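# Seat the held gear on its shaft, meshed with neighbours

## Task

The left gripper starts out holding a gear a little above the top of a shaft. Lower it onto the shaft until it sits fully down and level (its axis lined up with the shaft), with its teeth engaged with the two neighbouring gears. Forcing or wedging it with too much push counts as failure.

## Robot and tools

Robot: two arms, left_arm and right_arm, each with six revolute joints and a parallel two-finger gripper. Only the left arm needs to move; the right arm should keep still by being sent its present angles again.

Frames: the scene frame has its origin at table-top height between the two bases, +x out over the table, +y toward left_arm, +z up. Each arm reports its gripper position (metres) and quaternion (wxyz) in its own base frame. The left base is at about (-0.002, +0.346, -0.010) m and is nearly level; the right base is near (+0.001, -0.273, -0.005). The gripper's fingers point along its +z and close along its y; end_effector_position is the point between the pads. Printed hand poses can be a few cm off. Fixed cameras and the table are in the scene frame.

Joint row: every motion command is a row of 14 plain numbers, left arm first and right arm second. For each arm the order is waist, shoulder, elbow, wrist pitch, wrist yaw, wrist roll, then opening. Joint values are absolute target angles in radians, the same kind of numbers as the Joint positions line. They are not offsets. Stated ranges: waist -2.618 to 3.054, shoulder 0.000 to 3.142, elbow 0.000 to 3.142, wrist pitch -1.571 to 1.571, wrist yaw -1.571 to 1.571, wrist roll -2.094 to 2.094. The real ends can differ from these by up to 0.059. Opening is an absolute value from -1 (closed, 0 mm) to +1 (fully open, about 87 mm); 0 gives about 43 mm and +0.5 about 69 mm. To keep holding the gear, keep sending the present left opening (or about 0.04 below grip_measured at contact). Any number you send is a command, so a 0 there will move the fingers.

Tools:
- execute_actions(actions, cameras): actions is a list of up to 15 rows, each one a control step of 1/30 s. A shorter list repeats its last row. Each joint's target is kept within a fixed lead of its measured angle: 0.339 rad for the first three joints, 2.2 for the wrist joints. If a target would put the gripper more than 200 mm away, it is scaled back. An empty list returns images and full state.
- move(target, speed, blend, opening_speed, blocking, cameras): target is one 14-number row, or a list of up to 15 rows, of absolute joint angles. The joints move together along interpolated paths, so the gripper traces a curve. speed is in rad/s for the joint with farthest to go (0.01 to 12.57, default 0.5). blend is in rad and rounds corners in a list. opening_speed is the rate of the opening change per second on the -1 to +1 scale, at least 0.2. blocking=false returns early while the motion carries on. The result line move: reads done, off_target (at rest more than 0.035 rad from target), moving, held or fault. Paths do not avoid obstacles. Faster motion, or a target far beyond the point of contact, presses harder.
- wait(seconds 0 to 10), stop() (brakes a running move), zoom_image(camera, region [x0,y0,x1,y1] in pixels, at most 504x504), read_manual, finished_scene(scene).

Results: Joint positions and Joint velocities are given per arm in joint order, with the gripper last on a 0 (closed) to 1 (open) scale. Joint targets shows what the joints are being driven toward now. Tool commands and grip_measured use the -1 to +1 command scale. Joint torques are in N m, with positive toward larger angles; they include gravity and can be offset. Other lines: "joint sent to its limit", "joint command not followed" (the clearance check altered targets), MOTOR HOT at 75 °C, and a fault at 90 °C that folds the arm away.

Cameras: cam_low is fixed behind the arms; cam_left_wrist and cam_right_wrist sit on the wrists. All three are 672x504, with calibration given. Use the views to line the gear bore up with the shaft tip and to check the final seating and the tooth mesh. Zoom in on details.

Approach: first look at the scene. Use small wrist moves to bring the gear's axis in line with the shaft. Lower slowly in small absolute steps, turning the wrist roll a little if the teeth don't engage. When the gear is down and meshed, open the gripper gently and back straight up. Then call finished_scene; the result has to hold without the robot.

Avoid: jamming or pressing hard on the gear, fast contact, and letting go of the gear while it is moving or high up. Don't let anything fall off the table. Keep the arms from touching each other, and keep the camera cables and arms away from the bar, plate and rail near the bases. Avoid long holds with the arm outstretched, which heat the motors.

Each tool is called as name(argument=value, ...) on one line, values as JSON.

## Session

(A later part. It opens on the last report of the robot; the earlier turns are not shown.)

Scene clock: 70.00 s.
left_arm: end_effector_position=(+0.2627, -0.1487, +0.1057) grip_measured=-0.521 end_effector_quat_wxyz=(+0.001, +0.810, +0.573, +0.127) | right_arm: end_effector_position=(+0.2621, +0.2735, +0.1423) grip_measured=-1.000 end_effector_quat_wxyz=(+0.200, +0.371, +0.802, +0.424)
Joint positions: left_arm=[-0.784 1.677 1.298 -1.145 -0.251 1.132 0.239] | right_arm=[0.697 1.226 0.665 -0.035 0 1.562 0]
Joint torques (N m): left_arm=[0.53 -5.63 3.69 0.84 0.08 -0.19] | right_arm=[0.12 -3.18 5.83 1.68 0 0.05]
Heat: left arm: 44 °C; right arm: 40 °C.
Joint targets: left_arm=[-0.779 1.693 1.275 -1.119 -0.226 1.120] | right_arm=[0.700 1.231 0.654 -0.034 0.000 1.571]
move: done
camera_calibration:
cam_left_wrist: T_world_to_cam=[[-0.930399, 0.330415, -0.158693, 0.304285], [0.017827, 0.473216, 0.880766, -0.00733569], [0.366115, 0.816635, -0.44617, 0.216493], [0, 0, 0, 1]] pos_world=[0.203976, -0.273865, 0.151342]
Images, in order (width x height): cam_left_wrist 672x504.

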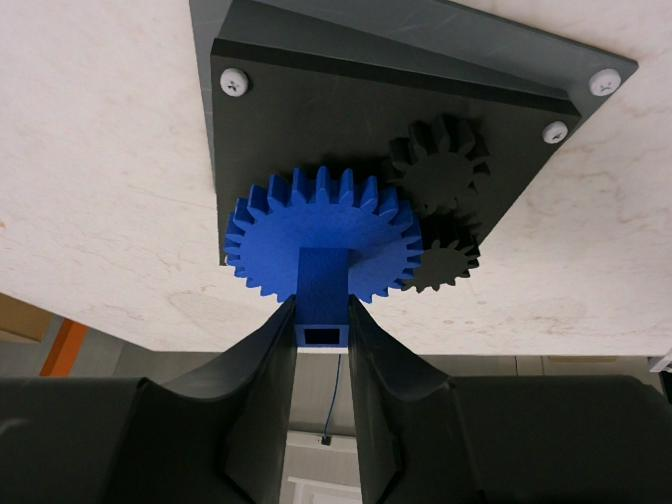

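move(target=[[-0.779,1.699,1.275,-1.119,-0.226,1.085,-1,0.70,1.231,0.654,-0.034,0,1.571,-1],[-0.779,1.699,1.275,-1.119,-0.226,1.085,-1,0.70,1.231,0.654,-0.034,0,1.571,-1]], speed=0.03, cameras=[])

move(target=[[-0.779,1.690,1.272,-1.116,-0.226,1.175,-1,0.70,1.231,0.654,-0.034,0,1.571,-1]], speed=0.03, cameras=[])

move(target=[[-0.779,1.684,1.272,-1.116,-0.226,1.215,-1,0.70,1.231,0.654,-0.034,0,1.571,-1]], speed=0.03, cameras=["cam_left_wrist"])

zoom_image(camera="cam_left_wrist", region=[360, 110, 500, 300])

Scene clock: 71.70 s.
left_arm: end_effector_position=(+0.2623, -0.1485, +0.1057) grip_measured=-0.521 end_effector_quat_wxyz=(+0.003, +0.802, +0.583, +0.129) | right_arm: end_effector_position=(+0.2621, +0.2735, +0.1423) grip_measured=-1.000 end_effector_quat_wxyz=(+0.200, +0.371, +0.802, +0.424)
Joint positions: left_arm=[-0.784 1.677 1.298 -1.142 -0.254 1.107 0.239] | right_arm=[0.697 1.226 0.665 -0.035 0 1.562 0]
Joint torques (N m): left_arm=[0.53 -5.15 3.7 0.82 0.1 -0.29] | right_arm=[0.1 -3.18 5.82 1.68 0.01 0.04]
Heat: left arm: 44 °C; right arm: 40 °C.
Joint targets: left_arm=[-0.779 1.699 1.275 -1.119 -0.226 1.085] | right_arm=[0.700 1.231 0.654 -0.034 0.000 1.571]
move: done
No camera images: "cameras" was empty.

Scene clock: 75.03 s.
left_arm: end_effector_position=(+0.2639, -0.1490, +0.1058) grip_measured=-0.521 end_effector_quat_wxyz=(-0.001, +0.817, +0.563, +0.128) | right_arm: end_effector_position=(+0.2621, +0.2735, +0.1423) grip_measured=-1.000 end_effector_quat_wxyz=(+0.200, +0.371, +0.802, +0.424)
Joint positions: left_arm=[-0.784 1.677 1.297 -1.143 -0.253 1.157 0.239] | right_arm=[0.697 1.226 0.665 -0.035 0 1.562 0]
Joint torques (N m): left_arm=[0.53 -5.86 3.51 0.85 0.1 0.16] | right_arm=[0.1 -3.18 5.82 1.68 0.01 0.05]
Heat: left arm: 43 °C; right arm: 40 °C.
Joint targets: left_arm=[-0.779 1.690 1.272 -1.116 -0.226 1.175] | right_arm=[0.700 1.231 0.654 -0.034 0.000 1.571]
move: done
No camera images: "cameras" was empty.

Scene clock: 76.67 s.
left_arm: end_effector_position=(+0.2644, -0.1489, +0.1055) grip_measured=-0.521 end_effector_quat_wxyz=(-0.006, +0.828, +0.546, +0.127) | right_arm: end_effector_position=(+0.2621, +0.2735, +0.1423) grip_measured=-1.000 end_effector_quat_wxyz=(+0.200, +0.371, +0.802, +0.424)
Joint positions: left_arm=[-0.784 1.677 1.295 -1.147 -0.252 1.197 0.239] | right_arm=[0.697 1.226 0.665 -0.035 0 1.562 0]
Joint torques (N m): left_arm=[0.54 -6.32 3.6 0.87 0.09 0.15] | right_arm=[0.1 -3.17 5.83 1.68 0.01 0.05]
Heat: left arm: 43 °C; right arm: 40 °C.
Joint targets: left_arm=[-0.779 1.684 1.272 -1.116 -0.226 1.215] | right_arm=[0.700 1.231 0.654 -0.034 0.000 1.571]
move: done
camera_calibration:
cam_left_wrist: T_world_to_cam=[[-0.909792, 0.390327, -0.141153, 0.307552], [0.0578489, 0.455998, 0.888099, -0.0210788], [0.411014, 0.799819, -0.437443, 0.200567], [0, 0, 0, 1]] pos_world=[0.198591, -0.270852, 0.149869]
Images, in order (width x height): cam_left_wrist 672x504.

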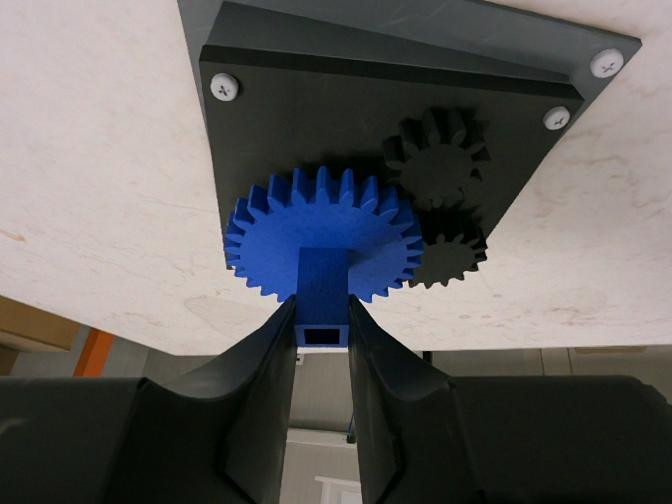

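Scaled by 2.653 from the camera's 672x504 image, which has a finer 960x720 frame.

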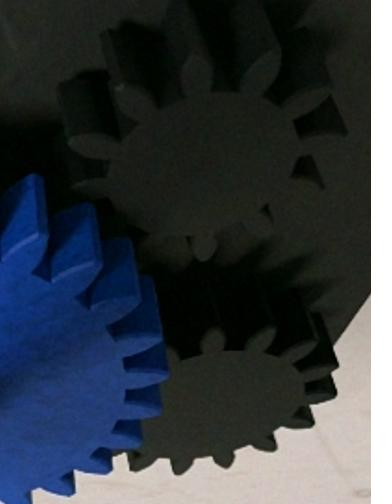

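move(target=[[-0.779,1.70,1.275,-1.119,-0.226,1.215,-1,0.70,1.231,0.654,-0.034,0,1.571,-1],[-0.779,1.70,1.275,-1.119,-0.226,1.10,-1,0.70,1.231,0.654,-0.034,0,1.571,-1],[-0.795,1.70,1.275,-1.119,-0.226,1.10,-1,0.70,1.231,0.654,-0.034,0,1.571,-1],[-0.795,1.70,1.275,-1.119,-0.226,1.215,-1,0.70,1.231,0.654,-0.034,0,1.571,-1],[-0.765,1.70,1.275,-1.119,-0.226,1.215,-1,0.70,1.231,0.654,-0.034,0,1.571,-1],[-0.765,1.70,1.275,-1.119,-0.226,1.10,-1,0.70,1.231,0.654,-0.034,0,1.571,-1]], speed=0.08, blend=0.005, cameras=[])

Scene clock: 83.70 s.
left_arm: end_effector_position=(+0.2644, -0.1474, +0.0996) grip_measured=-0.521 end_effector_quat_wxyz=(+0.003, +0.802, +0.585, +0.123) | right_arm: end_effector_position=(+0.2621, +0.2735, +0.1423) grip_measured=-1.000 end_effector_quat_wxyz=(+0.200, +0.371, +0.802, +0.424)
Joint positions: left_arm=[-0.771 1.685 1.285 -1.121 -0.242 1.116 0.239] | right_arm=[0.697 1.226 0.665 -0.035 0 1.562 0]
Joint torques (N m): left_arm=[0.58 -5.72 4.67 0.62 -0.01 -0.22] | right_arm=[0.12 -3.18 5.83 1.68 0.01 0.05]
Heat: left arm: 43 °C; right arm: 40 °C.
Joint targets: left_arm=[-0.765 1.700 1.275 -1.119 -0.226 1.100] | right_arm=[0.700 1.231 0.654 -0.034 0.000 1.571]
move: done
No camera images: "cameras" was empty.

move(target=[[-0.761,1.703,1.255,-1.099,-0.231,1.115,-1,0.70,1.231,0.654,-0.034,0,1.571,-1]], speed=0.04, cameras=["all"])

zoom_image(camera="cam_right_wrist", region=[270, 195, 400, 305])

zoom_image(camera="cam_left_wrist", region=[220, 130, 500, 340])

Scene clock: 84.70 s.
left_arm: end_effector_position=(+0.2652, -0.1467, +0.0961) grip_measured=-0.521 end_effector_quat_wxyz=(+0.005, +0.800, +0.587, +0.123) | right_arm: end_effector_position=(+0.2621, +0.2735, +0.1423) grip_measured=-1.000 end_effector_quat_wxyz=(+0.200, +0.371, +0.802, +0.424)
Joint positions: left_arm=[-0.767 1.685 1.271 -1.104 -0.242 1.115 0.239] | right_arm=[0.697 1.226 0.665 -0.035 0 1.562 0]
Joint torques (N m): left_arm=[0.59 -5.49 4.16 0.64 -0.05 -0.05] | right_arm=[0.12 -3.18 5.83 1.68 0.01 0.05]
Heat: left arm: 43 °C; right arm: 40 °C.
Joint targets: left_arm=[-0.761 1.703 1.255 -1.099 -0.231 1.115] | right_arm=[0.700 1.231 0.654 -0.034 0.000 1.571]
move: done
camera_calibration:
cam_left_wrist: T_world_to_cam=[[-0.940758, 0.296474, -0.164552, 0.302863], [0.000637968, 0.48684, 0.873491, 0.00732375], [0.339078, 0.821639, -0.458187, 0.218679], [0, 0, 0, 1]] pos_world=[0.210767, -0.273031, 0.143635]
cam_right_wrist: T_world_to_cam=[[-0.442943, -0.353012, -0.824127, 0.329064], [-0.894515, 0.112119, 0.432749, 0.167696], [-0.060365, 0.928877, -0.365437, -0.0421516], [0, 0, 0, 1]] pos_world=[0.293218, 0.136515, 0.183217]

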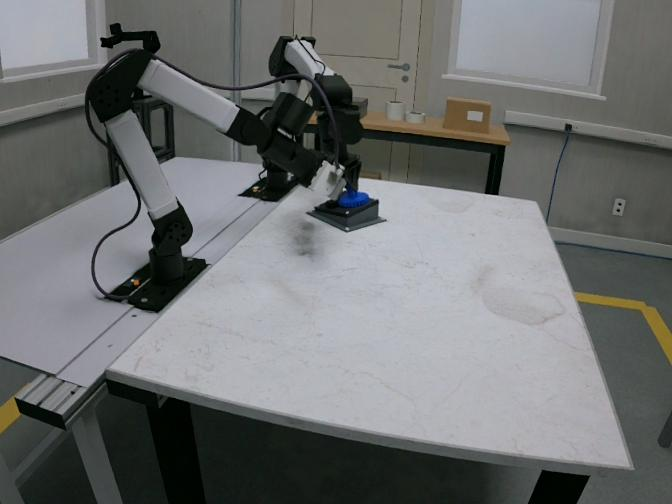

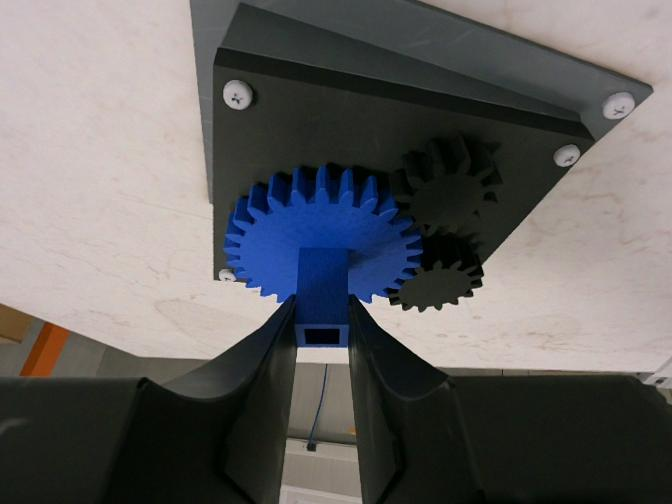

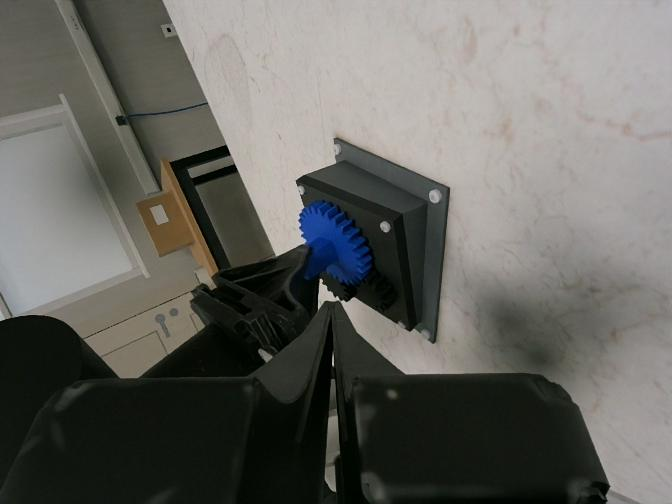

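Scaled by 3.877 from the camera's 672x504 image, which has a finer 960x720 frame.

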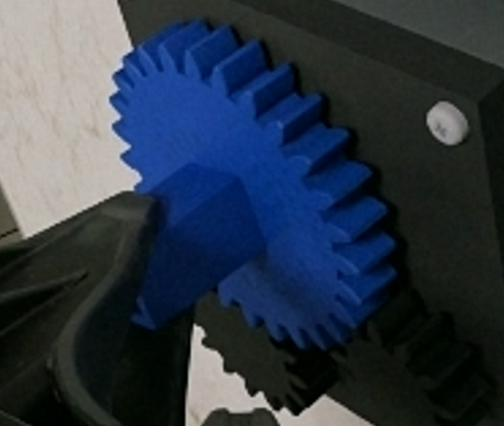

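Scaled by 1.800 from the camera's 672x504 image, which has a finer 960x720 frame.

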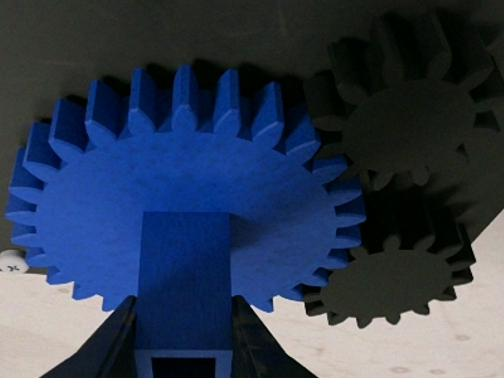

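move(target=[[-0.758,1.705,1.240,-1.085,-0.237,1.118,-1,0.70,1.231,0.654,-0.034,0,1.571,-1]], speed=0.04, cameras=[])

move(target=[[-0.756,1.707,1.228,-1.073,-0.239,1.120,-1,0.70,1.231,0.654,-0.034,0,1.571,-1]], speed=0.04, cameras=["cam_left_wrist"])

zoom_image(camera="cam_left_wrist", region=[220, 130, 500, 340])

Scene clock: 85.57 s.
left_arm: end_effector_position=(+0.2662, -0.1447, +0.0957) grip_measured=-0.521 end_effector_quat_wxyz=(+0.003, +0.799, +0.587, +0.130) | right_arm: end_effector_position=(+0.2621, +0.2735, +0.1423) grip_measured=-1.000 end_effector_quat_wxyz=(+0.200, +0.371, +0.802, +0.424)
Joint positions: left_arm=[-0.767 1.685 1.265 -1.099 -0.255 1.115 0.239] | right_arm=[0.697 1.226 0.665 -0.035 0 1.562 0]
Joint torques (N m): left_arm=[0.88 -5.31 3.43 0.74 0 -0.02] | right_arm=[0.09 -3.18 5.82 1.68 0.01 0.04]
Heat: left arm: 43 °C; right arm: 40 °C.
Joint targets: left_arm=[-0.758 1.705 1.240 -1.085 -0.237 1.118] | right_arm=[0.700 1.231 0.654 -0.034 0.000 1.571]
move: done
No camera images: "cameras" was empty.

Scene clock: 86.27 s.
left_arm: end_effector_position=(+0.2662, -0.1445, +0.0953) grip_measured=-0.521 end_effector_quat_wxyz=(+0.003, +0.799, +0.587, +0.130) | right_arm: end_effector_position=(+0.2621, +0.2735, +0.1423) grip_measured=-1.000 end_effector_quat_wxyz=(+0.200, +0.371, +0.802, +0.424)
Joint positions: left_arm=[-0.767 1.685 1.264 -1.098 -0.256 1.115 0.239] | right_arm=[0.697 1.226 0.665 -0.035 0 1.562 0]
Joint torques (N m): left_arm=[1.09 -5.14 2.63 0.84 -0.01 0.01] | right_arm=[0.1 -3.18 5.82 1.68 0.01 0.05]
Heat: left arm: 43 °C; right arm: 40 °C.
Joint targets: left_arm=[-0.756 1.707 1.228 -1.073 -0.239 1.120] | right_arm=[0.700 1.231 0.654 -0.034 0.000 1.571]
move: off_target (left_arm); left_arm: the elbow is farthest, 0.036 rad from its target
camera_calibration:
cam_left_wrist: T_world_to_cam=[[-0.93963, 0.297613, -0.168887, 0.303192], [-0.00684936, 0.477086, 0.87883, 0.00709126], [0.342125, 0.826931, -0.446246, 0.21502], [0, 0, 0, 1]] pos_world=[0.211373, -0.271424, 0.140925]
Images, in order (width x height): cam_left_wrist 672x504.

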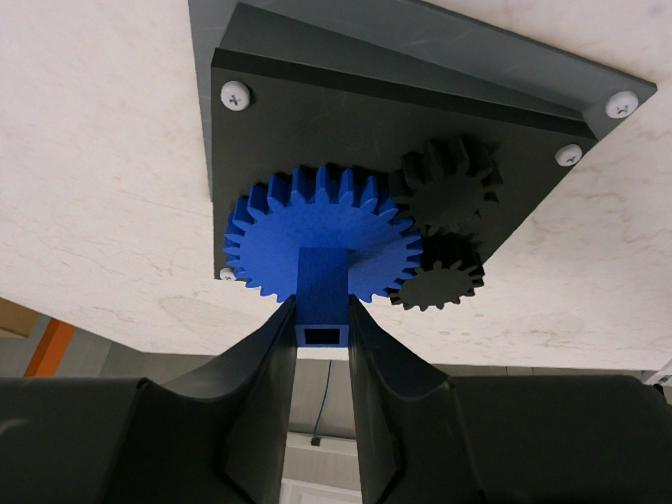

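Scaled by 1.800 from the camera's 672x504 image, which has a finer 960x720 frame.

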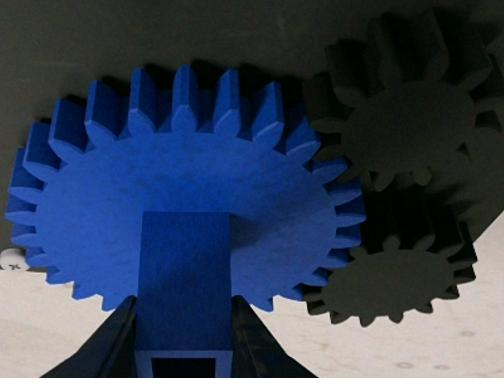

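move(target=[[-0.762,1.700,1.255,-1.092,-0.246,1.118,-1,0.70,1.231,0.654,-0.034,0,1.571,-1],[-0.762,1.700,1.255,-1.092,-0.246,1.118,-0.3,0.70,1.231,0.654,-0.034,0,1.571,-1]], speed=0.05, opening_speed=0.5, cameras=["all"])

zoom_image(camera="cam_left_wrist", region=[200, 130, 500, 355])

zoom_image(camera="cam_right_wrist", region=[270, 195, 400, 305])

Scene clock: 88.87 s.
left_arm: end_effector_position=(+0.2661, -0.1445, +0.0947) grip_measured=-0.300 end_effector_quat_wxyz=(+0.002, +0.799, +0.587, +0.129) | right_arm: end_effector_position=(+0.2621, +0.2735, +0.1423) grip_measured=-1.000 end_effector_quat_wxyz=(+0.200, +0.371, +0.802, +0.424)
Joint positions: left_arm=[-0.766 1.687 1.264 -1.098 -0.255 1.115 0.35] | right_arm=[0.697 1.226 0.665 -0.035 0 1.562 0]
Joint torques (N m): left_arm=[0.49 -5.9 4.78 0.65 -0.09 -0.02] | right_arm=[0.1 -3.18 5.83 1.68 0.01 0.05]
Heat: left arm: 43 °C; right arm: 40 °C.
Joint targets: left_arm=[-0.762 1.700 1.255 -1.092 -0.246 1.118] | right_arm=[0.700 1.231 0.654 -0.034 0.000 1.571]
move: done
camera_calibration:
cam_left_wrist: T_world_to_cam=[[-0.940104, 0.297336, -0.166719, 0.302921], [-0.00515413, 0.476621, 0.879094, 0.00700637], [0.340848, 0.827299, -0.446541, 0.215177], [0, 0, 0, 1]] pos_world=[0.211471, -0.271424, 0.140429]
cam_right_wrist: T_world_to_cam=[[-0.442943, -0.353012, -0.824127, 0.329064], [-0.894515, 0.112119, 0.432749, 0.167696], [-0.060365, 0.928877, -0.365437, -0.0421516], [0, 0, 0, 1]] pos_world=[0.293218, 0.136515, 0.183217]

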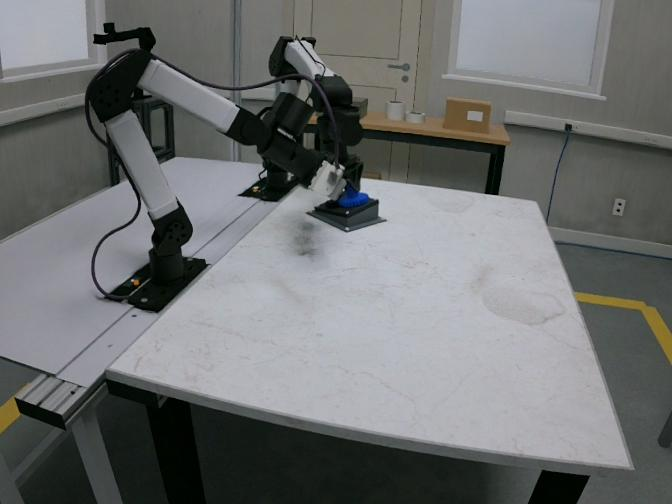

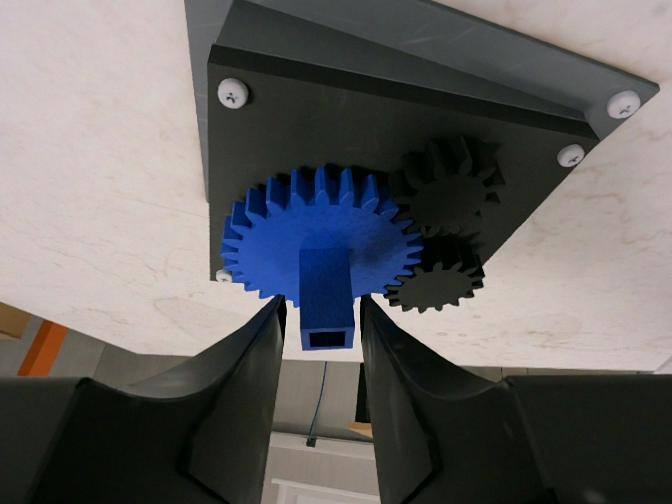

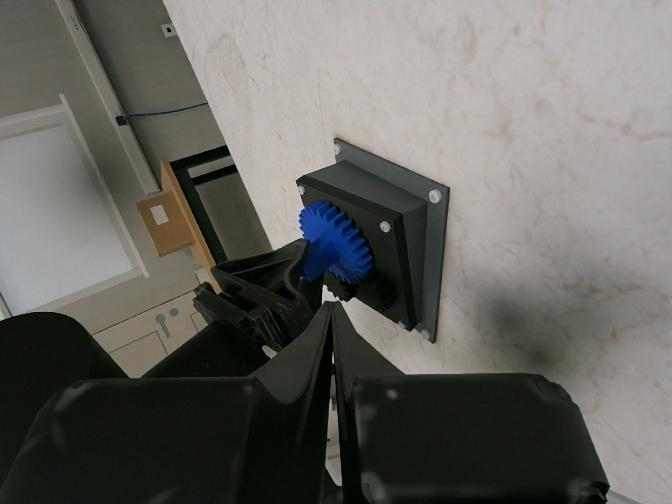

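Scaled by 1.680 from the camera's 672x504 image, which has a finer 960x720 frame.

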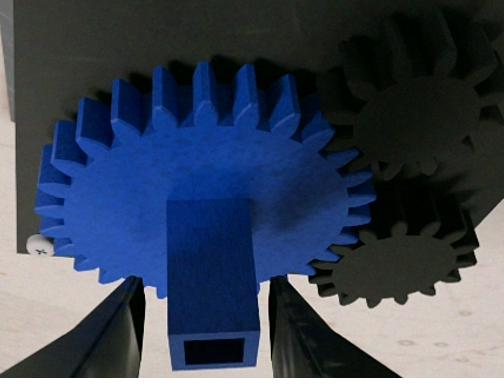

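Scaled by 3.877 from the camera's 672x504 image, which has a finer 960x720 frame.

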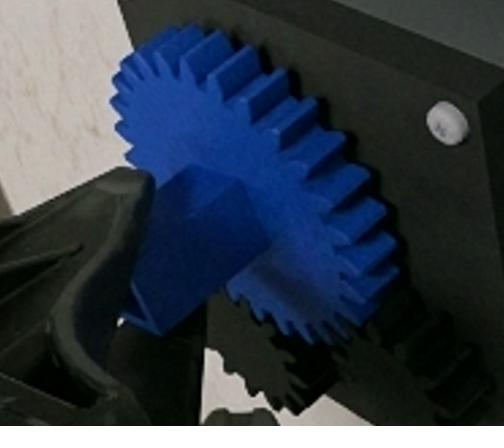

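move(target=[[-0.766,1.690,1.270,-1.104,-0.252,1.116,0.1,0.70,1.231,0.654,-0.034,0,1.571,-1],[-0.788,1.690,1.395,-1.229,-0.252,1.116,0.1,0.70,1.231,0.654,-0.034,0,1.571,-1],[-0.82,1.690,1.62,-1.43,-0.252,1.116,0.1,0.70,1.231,0.654,-0.034,0,1.571,-1]], speed=[0.1,0.15,0.4], opening_speed=0.5, cameras=["all"])

zoom_image(camera="cam_right_wrist", region=[270, 170, 430, 330])

zoom_image(camera="cam_left_wrist", region=[150, 100, 550, 400])

Scene clock: 92.87 s.
left_arm: end_effector_position=(+0.2639, -0.1619, +0.1798) grip_measured=+0.100 end_effector_quat_wxyz=(+0.018, +0.812, +0.569, +0.131) | right_arm: end_effector_position=(+0.2621, +0.2735, +0.1423) grip_measured=-1.000 end_effector_quat_wxyz=(+0.200, +0.371, +0.802, +0.424)
Joint positions: left_arm=[-0.813 1.687 1.603 -1.412 -0.255 1.115 0.55] | right_arm=[0.697 1.226 0.665 -0.035 0 1.562 0]
Joint torques (N m): left_arm=[-0.65 -6.69 6.79 0.5 -0.13 -0.04] | right_arm=[0.12 -3.19 5.83 1.68 0.01 0.04]
Heat: left arm: 43 °C; right arm: 40 °C.
Joint targets: left_arm=[-0.820 1.690 1.620 -1.430 -0.252 1.116] | right_arm=[0.700 1.231 0.654 -0.034 0.000 1.571]
move: done
camera_calibration:
cam_left_wrist: T_world_to_cam=[[-0.922164, 0.337527, -0.188915, 0.32594], [0.001908, 0.49237, 0.870384, -0.0572431], [0.386794, 0.802277, -0.45469, 0.253571], [0, 0, 0, 1]] pos_world=[0.202599, -0.285263, 0.226695]
cam_right_wrist: T_world_to_cam=[[-0.442943, -0.353012, -0.824127, 0.329064], [-0.894515, 0.112119, 0.432749, 0.167696], [-0.060365, 0.928877, -0.365437, -0.0421516], [0, 0, 0, 1]] pos_world=[0.293218, 0.136515, 0.183217]

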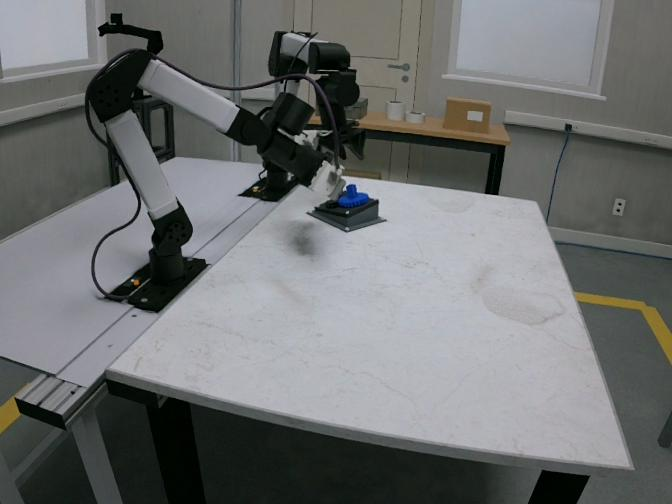

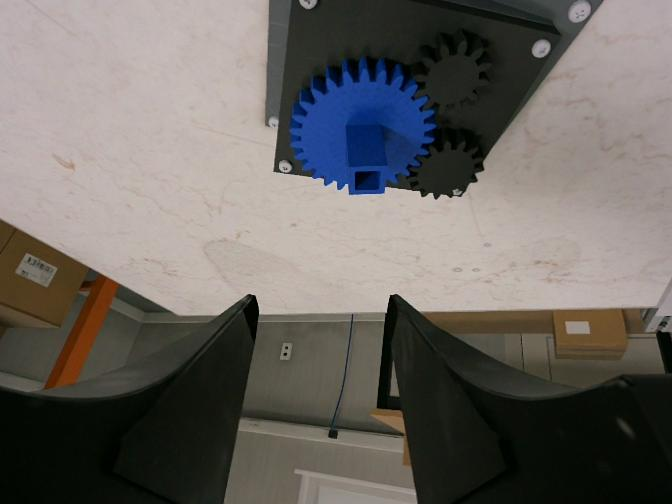

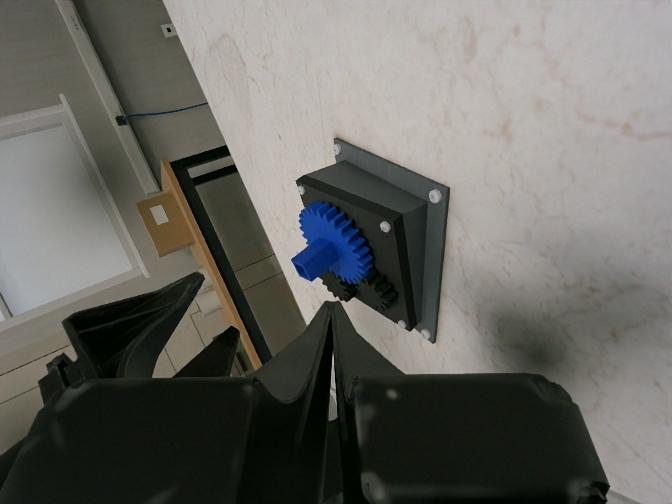

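Scaled by 3.150 from the camera's 672x504 image, which has a finer 960x720 frame.

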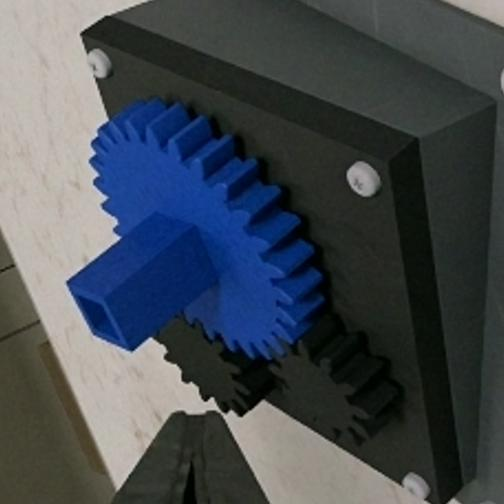

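Scaled by 1.260 from the camera's 672x504 image, which has a finer 960x720 frame.

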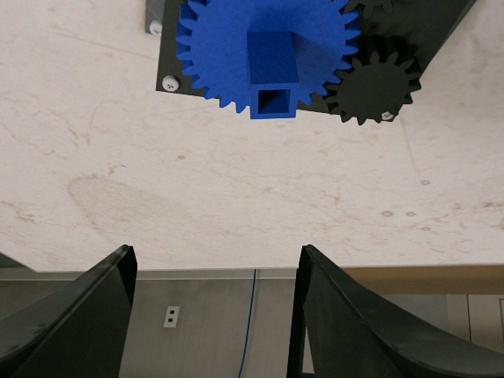

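finished_scene(scene=1)

The scene is finished: the task was done.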